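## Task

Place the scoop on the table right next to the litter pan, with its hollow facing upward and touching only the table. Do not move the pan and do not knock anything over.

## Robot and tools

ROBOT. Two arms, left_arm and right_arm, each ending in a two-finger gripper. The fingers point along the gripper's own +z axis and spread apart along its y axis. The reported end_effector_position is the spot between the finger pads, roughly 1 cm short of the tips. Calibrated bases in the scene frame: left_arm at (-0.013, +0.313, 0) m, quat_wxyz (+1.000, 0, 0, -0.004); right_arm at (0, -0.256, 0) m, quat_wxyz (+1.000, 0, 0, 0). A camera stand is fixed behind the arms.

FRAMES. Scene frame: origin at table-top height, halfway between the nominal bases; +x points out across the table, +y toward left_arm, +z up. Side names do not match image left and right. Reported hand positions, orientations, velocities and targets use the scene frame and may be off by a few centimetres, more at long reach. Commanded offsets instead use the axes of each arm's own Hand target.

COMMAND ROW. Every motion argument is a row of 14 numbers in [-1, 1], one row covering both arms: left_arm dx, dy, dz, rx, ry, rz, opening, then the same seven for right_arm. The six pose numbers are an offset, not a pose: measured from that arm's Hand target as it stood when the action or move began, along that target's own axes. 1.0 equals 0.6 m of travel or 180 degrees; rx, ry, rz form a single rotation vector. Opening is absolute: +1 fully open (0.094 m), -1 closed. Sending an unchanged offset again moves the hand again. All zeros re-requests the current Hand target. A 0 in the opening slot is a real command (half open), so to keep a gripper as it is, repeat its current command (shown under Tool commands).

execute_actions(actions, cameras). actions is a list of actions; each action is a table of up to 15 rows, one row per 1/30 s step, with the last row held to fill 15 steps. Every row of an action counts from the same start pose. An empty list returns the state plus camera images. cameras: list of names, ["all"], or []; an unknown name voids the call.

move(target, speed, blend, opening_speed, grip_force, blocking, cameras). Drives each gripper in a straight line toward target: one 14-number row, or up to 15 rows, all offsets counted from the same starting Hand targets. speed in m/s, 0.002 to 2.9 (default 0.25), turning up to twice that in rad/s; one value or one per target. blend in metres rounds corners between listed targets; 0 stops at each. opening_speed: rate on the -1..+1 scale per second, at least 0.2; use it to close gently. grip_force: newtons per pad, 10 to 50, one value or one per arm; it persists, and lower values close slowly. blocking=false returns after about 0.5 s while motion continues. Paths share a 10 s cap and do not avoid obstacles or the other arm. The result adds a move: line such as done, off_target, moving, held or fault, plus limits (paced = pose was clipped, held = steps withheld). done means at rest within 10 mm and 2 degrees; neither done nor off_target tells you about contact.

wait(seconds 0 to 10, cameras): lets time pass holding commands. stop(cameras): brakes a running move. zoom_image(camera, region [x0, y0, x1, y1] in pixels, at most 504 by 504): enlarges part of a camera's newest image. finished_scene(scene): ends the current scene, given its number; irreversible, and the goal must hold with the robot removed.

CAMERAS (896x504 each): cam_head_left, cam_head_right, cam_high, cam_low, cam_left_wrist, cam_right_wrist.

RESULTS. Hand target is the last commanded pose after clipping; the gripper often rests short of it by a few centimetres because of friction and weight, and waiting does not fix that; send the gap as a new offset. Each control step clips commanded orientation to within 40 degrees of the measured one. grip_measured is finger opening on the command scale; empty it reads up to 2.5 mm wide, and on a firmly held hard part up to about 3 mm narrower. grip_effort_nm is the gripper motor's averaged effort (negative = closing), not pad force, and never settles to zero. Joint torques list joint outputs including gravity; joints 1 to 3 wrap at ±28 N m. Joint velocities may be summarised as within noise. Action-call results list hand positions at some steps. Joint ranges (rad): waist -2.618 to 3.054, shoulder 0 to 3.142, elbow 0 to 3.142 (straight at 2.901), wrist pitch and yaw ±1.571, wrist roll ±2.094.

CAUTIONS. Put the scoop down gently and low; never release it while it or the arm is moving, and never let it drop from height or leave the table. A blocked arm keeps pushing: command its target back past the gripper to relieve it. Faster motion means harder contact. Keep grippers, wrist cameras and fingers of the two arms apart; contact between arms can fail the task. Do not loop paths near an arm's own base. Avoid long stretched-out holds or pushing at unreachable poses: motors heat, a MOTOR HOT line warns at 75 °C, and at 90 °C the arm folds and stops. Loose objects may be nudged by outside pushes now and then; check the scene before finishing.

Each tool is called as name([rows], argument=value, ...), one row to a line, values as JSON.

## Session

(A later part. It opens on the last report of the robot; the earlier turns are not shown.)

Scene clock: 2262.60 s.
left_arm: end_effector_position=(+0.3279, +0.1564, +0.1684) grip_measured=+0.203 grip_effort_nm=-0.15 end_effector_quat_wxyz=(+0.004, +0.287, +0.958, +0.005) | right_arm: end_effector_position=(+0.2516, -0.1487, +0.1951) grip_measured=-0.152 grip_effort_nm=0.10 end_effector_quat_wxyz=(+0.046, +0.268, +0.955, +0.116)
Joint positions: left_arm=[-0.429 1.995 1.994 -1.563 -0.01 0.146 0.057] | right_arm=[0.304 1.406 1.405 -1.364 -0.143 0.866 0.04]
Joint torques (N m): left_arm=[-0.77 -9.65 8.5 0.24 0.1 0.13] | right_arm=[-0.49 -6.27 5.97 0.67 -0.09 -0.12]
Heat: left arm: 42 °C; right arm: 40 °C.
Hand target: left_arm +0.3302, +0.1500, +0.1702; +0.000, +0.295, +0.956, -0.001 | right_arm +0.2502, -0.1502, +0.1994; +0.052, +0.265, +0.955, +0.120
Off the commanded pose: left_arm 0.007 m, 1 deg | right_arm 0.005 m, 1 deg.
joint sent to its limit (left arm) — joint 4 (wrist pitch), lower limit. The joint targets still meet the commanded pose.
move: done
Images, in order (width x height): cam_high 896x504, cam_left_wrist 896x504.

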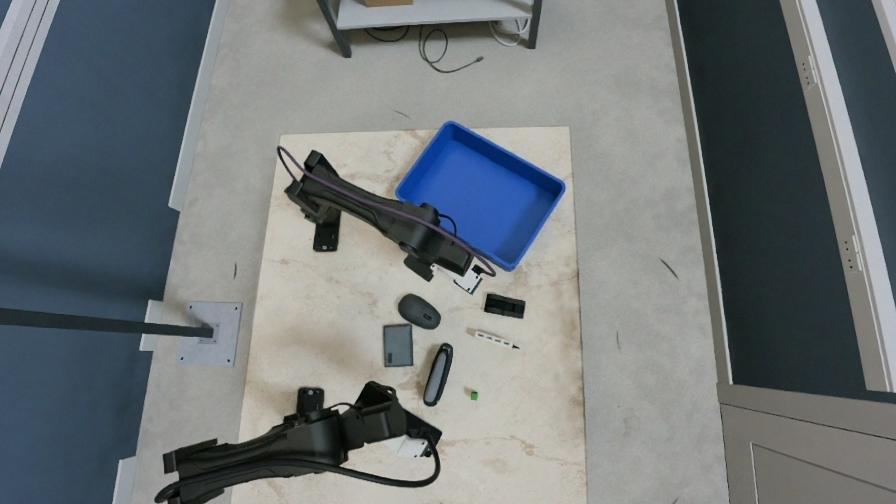

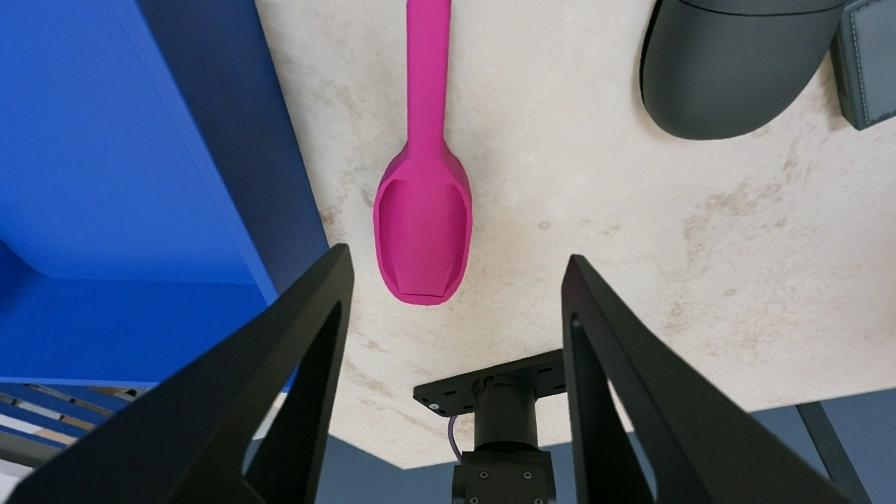

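move(target=[0,0.0283,0.1837,0,0,0,0.2, 0,0,0,0,0,0,-0.15], speed=0.25, cameras=["cam_left_wrist"])

Scene clock: 2273.57 s.
left_arm: end_effector_position=(+0.3378, +0.1645, +0.0683) grip_measured=+0.203 grip_effort_nm=-0.15 end_effector_quat_wxyz=(+0.003, +0.293, +0.956, +0.005) | right_arm: end_effector_position=(+0.2516, -0.1487, +0.1951) grip_measured=-0.152 grip_effort_nm=0.11 end_effector_quat_wxyz=(+0.046, +0.268, +0.955, +0.116)
Joint positions: left_arm=[-0.399 2.004 1.607 -1.168 -0.01 0.189 0.057] | right_arm=[0.304 1.406 1.405 -1.364 -0.143 0.866 0.04]
Joint torques (N m): left_arm=[0.46 -9.78 4.97 0.44 0.1 0.09] | right_arm=[-0.47 -6.26 6.02 0.66 -0.08 -0.14]
Heat: left arm: 41 °C; right arm: 39 °C.
Hand target: left_arm +0.3399, +0.1638, +0.0601; +0.001, +0.295, +0.956, -0.001 | right_arm +0.2502, -0.1502, +0.1994; +0.052, +0.265, +0.955, +0.120
Off the commanded pose: left_arm 0.009 m, 1 deg | right_arm 0.005 m, 1 deg.
move: done
Images, in order (width x height): cam_left_wrist 896x504.

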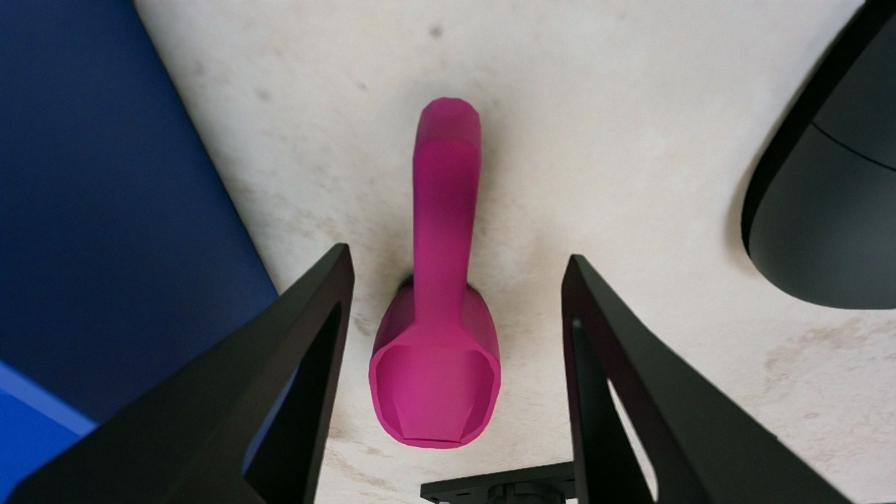

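move([
  [0,0.0075,0.0668,0,0,0,0.2, 0,0,0,0,0,0,-0.15],
  [0,0.0075,0.0668,0,0,0,-1, 0,0,0,0,0,0,-0.15],
], speed=0.2, opening_speed=1.2, cameras=["cam_left_wrist","cam_high"])

Scene clock: 2281.47 s.
left_arm: end_effector_position=(+0.3405, +0.1667, +0.0281) grip_measured=-0.639 grip_effort_nm=-1.03 end_effector_quat_wxyz=(+0.003, +0.295, +0.955, +0.004) | right_arm: end_effector_position=(+0.2516, -0.1487, +0.1951) grip_measured=-0.152 grip_effort_nm=0.11 end_effector_quat_wxyz=(+0.046, +0.268, +0.955, +0.116)
Joint positions: left_arm=[-0.39 2.046 1.505 -1.024 -0.008 0.202 0.017] | right_arm=[0.304 1.406 1.405 -1.364 -0.143 0.866 0.04]
Joint torques (N m): left_arm=[0.75 -9.92 4.96 0.48 0.07 0.09] | right_arm=[-0.5 -6.23 5.96 0.66 -0.08 -0.13]
Heat: left arm: 40 °C; right arm: 39 °C.
Hand target: left_arm +0.3423, +0.1675, +0.0199; +0.000, +0.295, +0.956, -0.001 | right_arm +0.2502, -0.1502, +0.1994; +0.052, +0.265, +0.955, +0.120
Off the commanded pose: left_arm 0.008 m, 1 deg | right_arm 0.005 m, 1 deg.
move: done
Images, in order (width x height): cam_high 896x504, cam_left_wrist 896x504.

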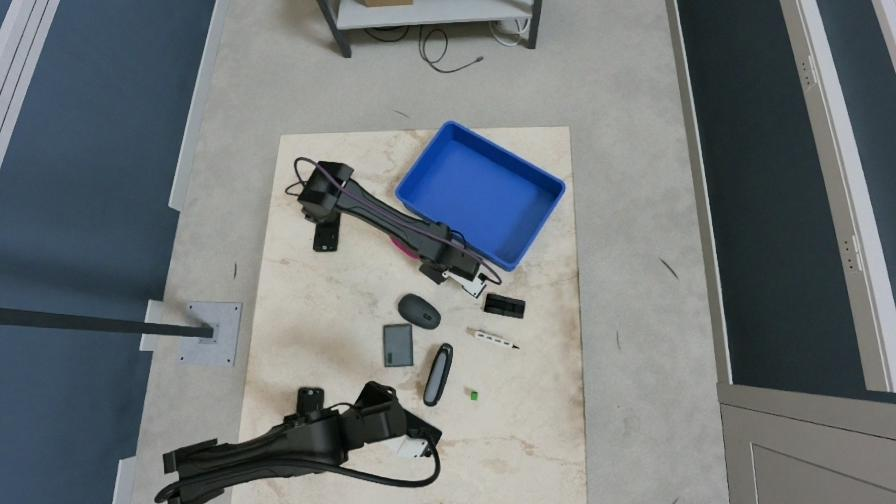

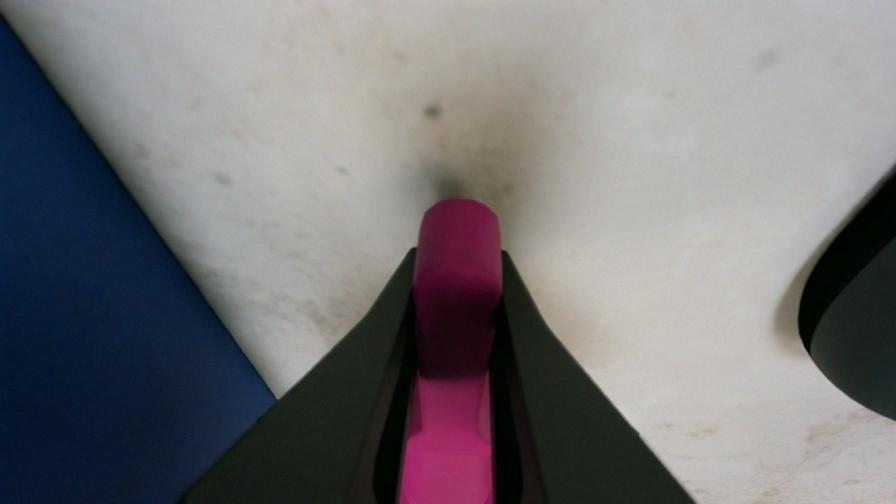

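move([
  [0,0,-0.1,0,0,0,-1, 0,0,0,0,0,0,-0.15],
  [0,0.0117,-0.1,0,0,0,-1, 0,0,0,0,0,0,-0.15],
  [0,0.0117,0,0,0,0,-1, 0,0,0,0,0,0,-0.15],
], speed=0.15, cameras=["cam_left_wrist"])

Scene clock: 2298.97 s.
left_arm: end_effector_position=(+0.3460, +0.1731, +0.0289) grip_measured=-0.639 grip_effort_nm=-1.03 end_effector_quat_wxyz=(+0.006, +0.293, +0.956, +0.003) | right_arm: end_effector_position=(+0.2516, -0.1487, +0.1951) grip_measured=-0.152 grip_effort_nm=0.11 end_effector_quat_wxyz=(+0.046, +0.268, +0.955, +0.116)
Joint positions: left_arm=[-0.369 2.05 1.515 -1.024 -0.008 0.219 0.017] | right_arm=[0.304 1.406 1.405 -1.364 -0.143 0.866 0.04]
Joint torques (N m): left_arm=[0.42 -9.78 4.83 0.46 0.06 0.07] | right_arm=[-0.47 -6.28 5.98 0.67 -0.1 -0.14]
Heat: left arm: 40 °C; right arm: 39 °C.
Hand target: left_arm +0.3463, +0.1733, +0.0198; +0.000, +0.295, +0.956, -0.001 | right_arm +0.2502, -0.1502, +0.1994; +0.052, +0.265, +0.955, +0.120
Off the commanded pose: left_arm 0.009 m, 1 deg | right_arm 0.005 m, 1 deg.
move: done
Images, in order (width x height): cam_left_wrist 896x504.

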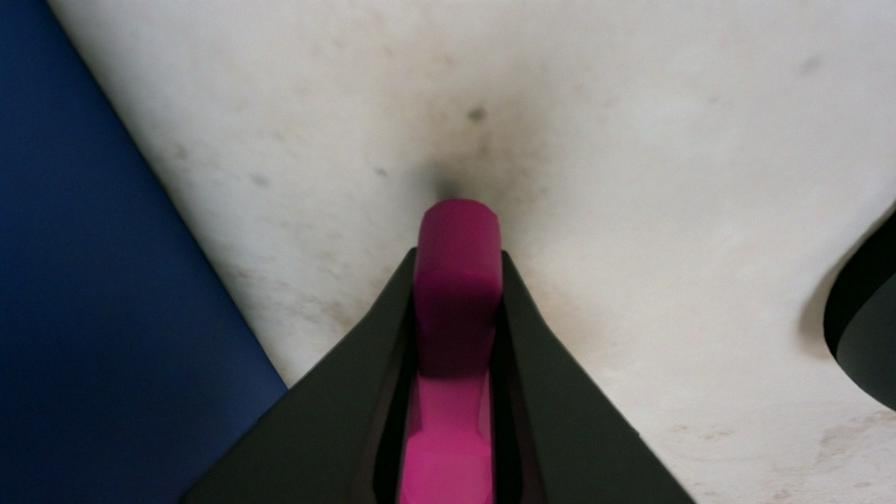

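move([
  [0,0,0,0,0,0,-0.15, 0,0,0,0,0,0,-0.15],
], opening_speed=0.5, cameras=[])

move([
  [0,0,-0.2,0,0,0,-0.15, 0,0,0,0,0,0,-0.15],
], speed=0.2, cameras=["cam_left_wrist","cam_high"])

Scene clock: 2306.47 s.
left_arm: end_effector_position=(+0.3460, +0.1731, +0.0289) grip_measured=-0.153 grip_effort_nm=0.15 end_effector_quat_wxyz=(+0.006, +0.293, +0.956, +0.003) | right_arm: end_effector_position=(+0.2516, -0.1487, +0.1951) grip_measured=-0.152 grip_effort_nm=0.11 end_effector_quat_wxyz=(+0.046, +0.268, +0.955, +0.116)
Joint positions: left_arm=[-0.369 2.05 1.515 -1.024 -0.008 0.219 0.04] | right_arm=[0.304 1.406 1.405 -1.364 -0.143 0.866 0.04]
Joint torques (N m): left_arm=[0.47 -9.73 4.89 0.45 0.09 0.09] | right_arm=[-0.5 -6.26 5.94 0.66 -0.08 -0.12]
Heat: left arm: 40 °C; right arm: 39 °C.
Hand target: left_arm +0.3463, +0.1733, +0.0198; +0.000, +0.295, +0.956, -0.001 | right_arm +0.2502, -0.1502, +0.1994; +0.052, +0.265, +0.955, +0.120
Off the commanded pose: left_arm 0.009 m, 1 deg | right_arm 0.005 m, 1 deg.
move: done
No camera images: "cameras" was empty.

Scene clock: 2307.97 s.
left_arm: end_effector_position=(+0.3423, +0.1745, +0.1230) grip_measured=-0.153 grip_effort_nm=0.15 end_effector_quat_wxyz=(-0.022, +0.294, +0.956, +0.006) | right_arm: end_effector_position=(+0.2516, -0.1487, +0.1951) grip_measured=-0.152 grip_effort_nm=0.11 end_effector_quat_wxyz=(+0.046, +0.268, +0.955, +0.116)
Joint positions: left_arm=[-0.369 2.05 1.891 -1.457 -0.008 0.219 0.04] | right_arm=[0.304 1.406 1.405 -1.364 -0.143 0.866 0.04]
Joint torques (N m): left_arm=[0.47 -14.38 8.21 0.15 0.06 0.09] | right_arm=[-0.5 -6.26 5.98 0.66 -0.09 -0.13]
Heat: left arm: 40 °C; right arm: 39 °C.
Hand target: left_arm +0.3462, +0.1735, +0.1399; +0.000, +0.295, +0.956, -0.001 | right_arm +0.2502, -0.1502, +0.1994; +0.052, +0.265, +0.955, +0.120
Off the commanded pose: left_arm 0.017 m, 3 deg | right_arm 0.005 m, 1 deg.
move: off_target (left_arm)
Images, in order (width x height): cam_high 896x504, cam_left_wrist 896x504.

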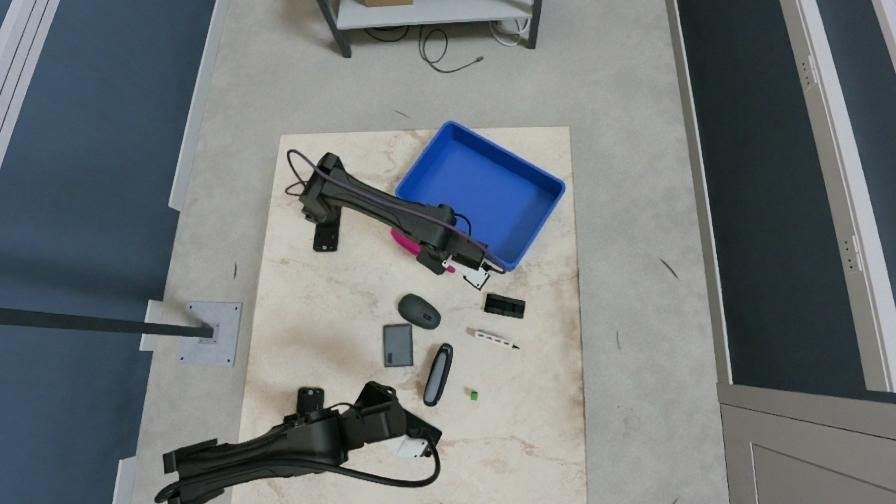

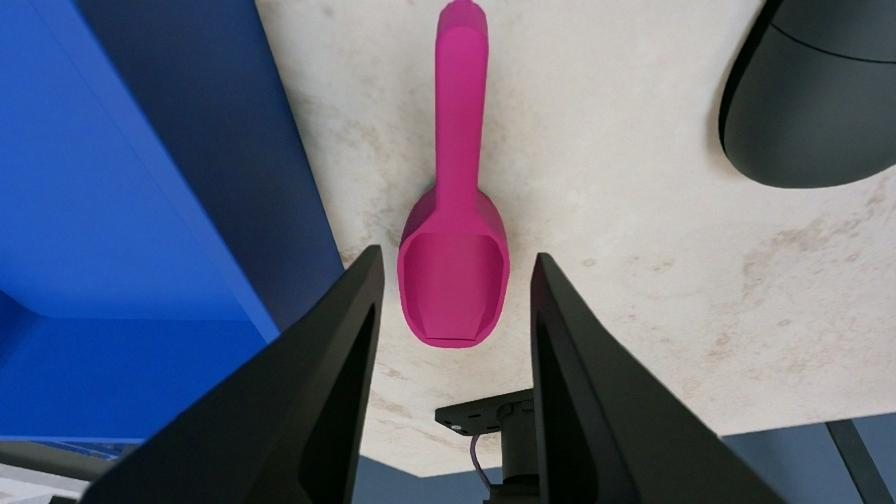

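move([
  [0,0,-0.1,0,0,0,-0.15, 0,0,0,0,0,0,-0.15],
  [0.2316,0.0438,-0.2,0,0,0,-0.15, 0,0,0,0,0,0,-0.15],
], speed=0.25, blend=[0.03,0], cameras=["cam_high","cam_head_left","cam_low"])

Scene clock: 2314.83 s.
left_arm: end_effector_position=(+0.2472, +0.2735, +0.2599) grip_measured=-0.153 grip_effort_nm=0.15 end_effector_quat_wxyz=(+0.129, +0.291, +0.948, +0.022) | right_arm: end_effector_position=(+0.2516, -0.1487, +0.1951) grip_measured=-0.152 grip_effort_nm=0.11 end_effector_quat_wxyz=(+0.046, +0.268, +0.955, +0.116)
Joint positions: left_arm=[-0.15 1.412 1.679 -1.576 -0.007 0.439 0.04] | right_arm=[0.304 1.406 1.405 -1.364 -0.143 0.866 0.04]
Joint torques (N m): left_arm=[0.53 -5.56 4.55 0.76 0.09 0.01] | right_arm=[-0.46 -6.22 6 0.67 -0.09 -0.14]
Heat: left arm: 40 °C; right arm: 39 °C.
Hand target: left_arm +0.2463, +0.2736, +0.2597; +0.000, +0.295, +0.956, -0.001 | right_arm +0.2502, -0.1502, +0.1994; +0.052, +0.265, +0.955, +0.120
Off the commanded pose: left_arm 0.001 m, 15 deg | right_arm 0.005 m, 1 deg.
joint read past its limit (left arm) — joint 4 (wrist pitch), lower limit.
joint sent to its limit (left arm) — joint 4 (wrist pitch), lower limit. The joint targets are off in orientation, not in position.
move: off_target (left_arm)
Images, in order (width x height): cam_head_left 896x504, cam_high 896x504, cam_low 896x504.

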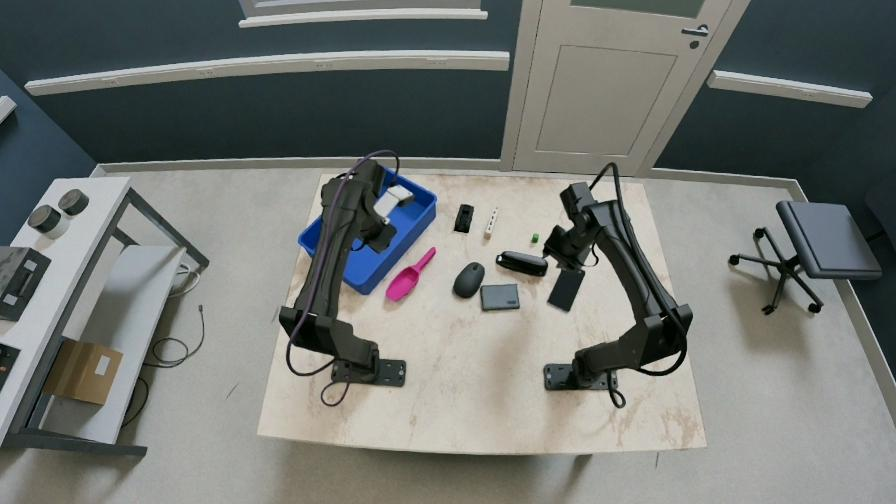

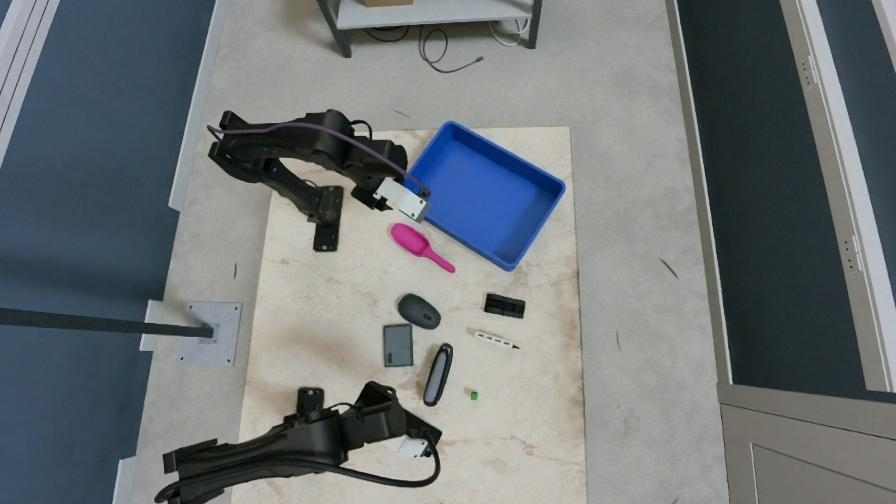

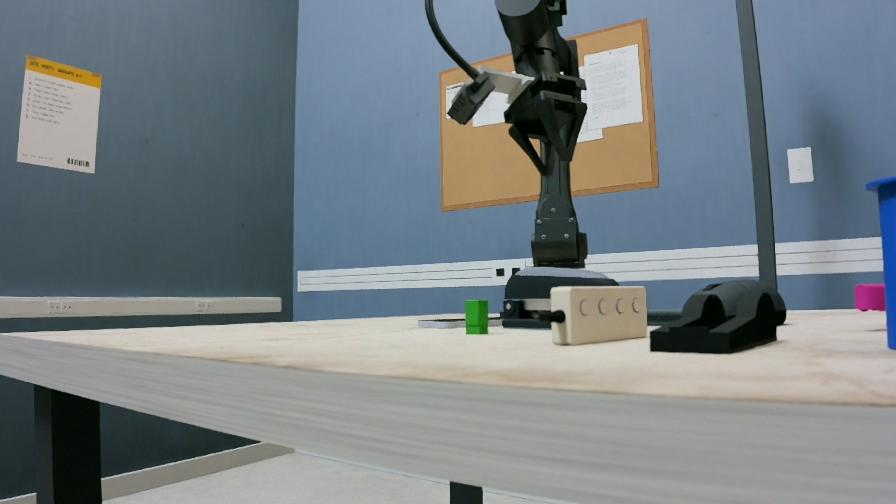

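finished_scene(scene=1)

The scene is finished: the task was done.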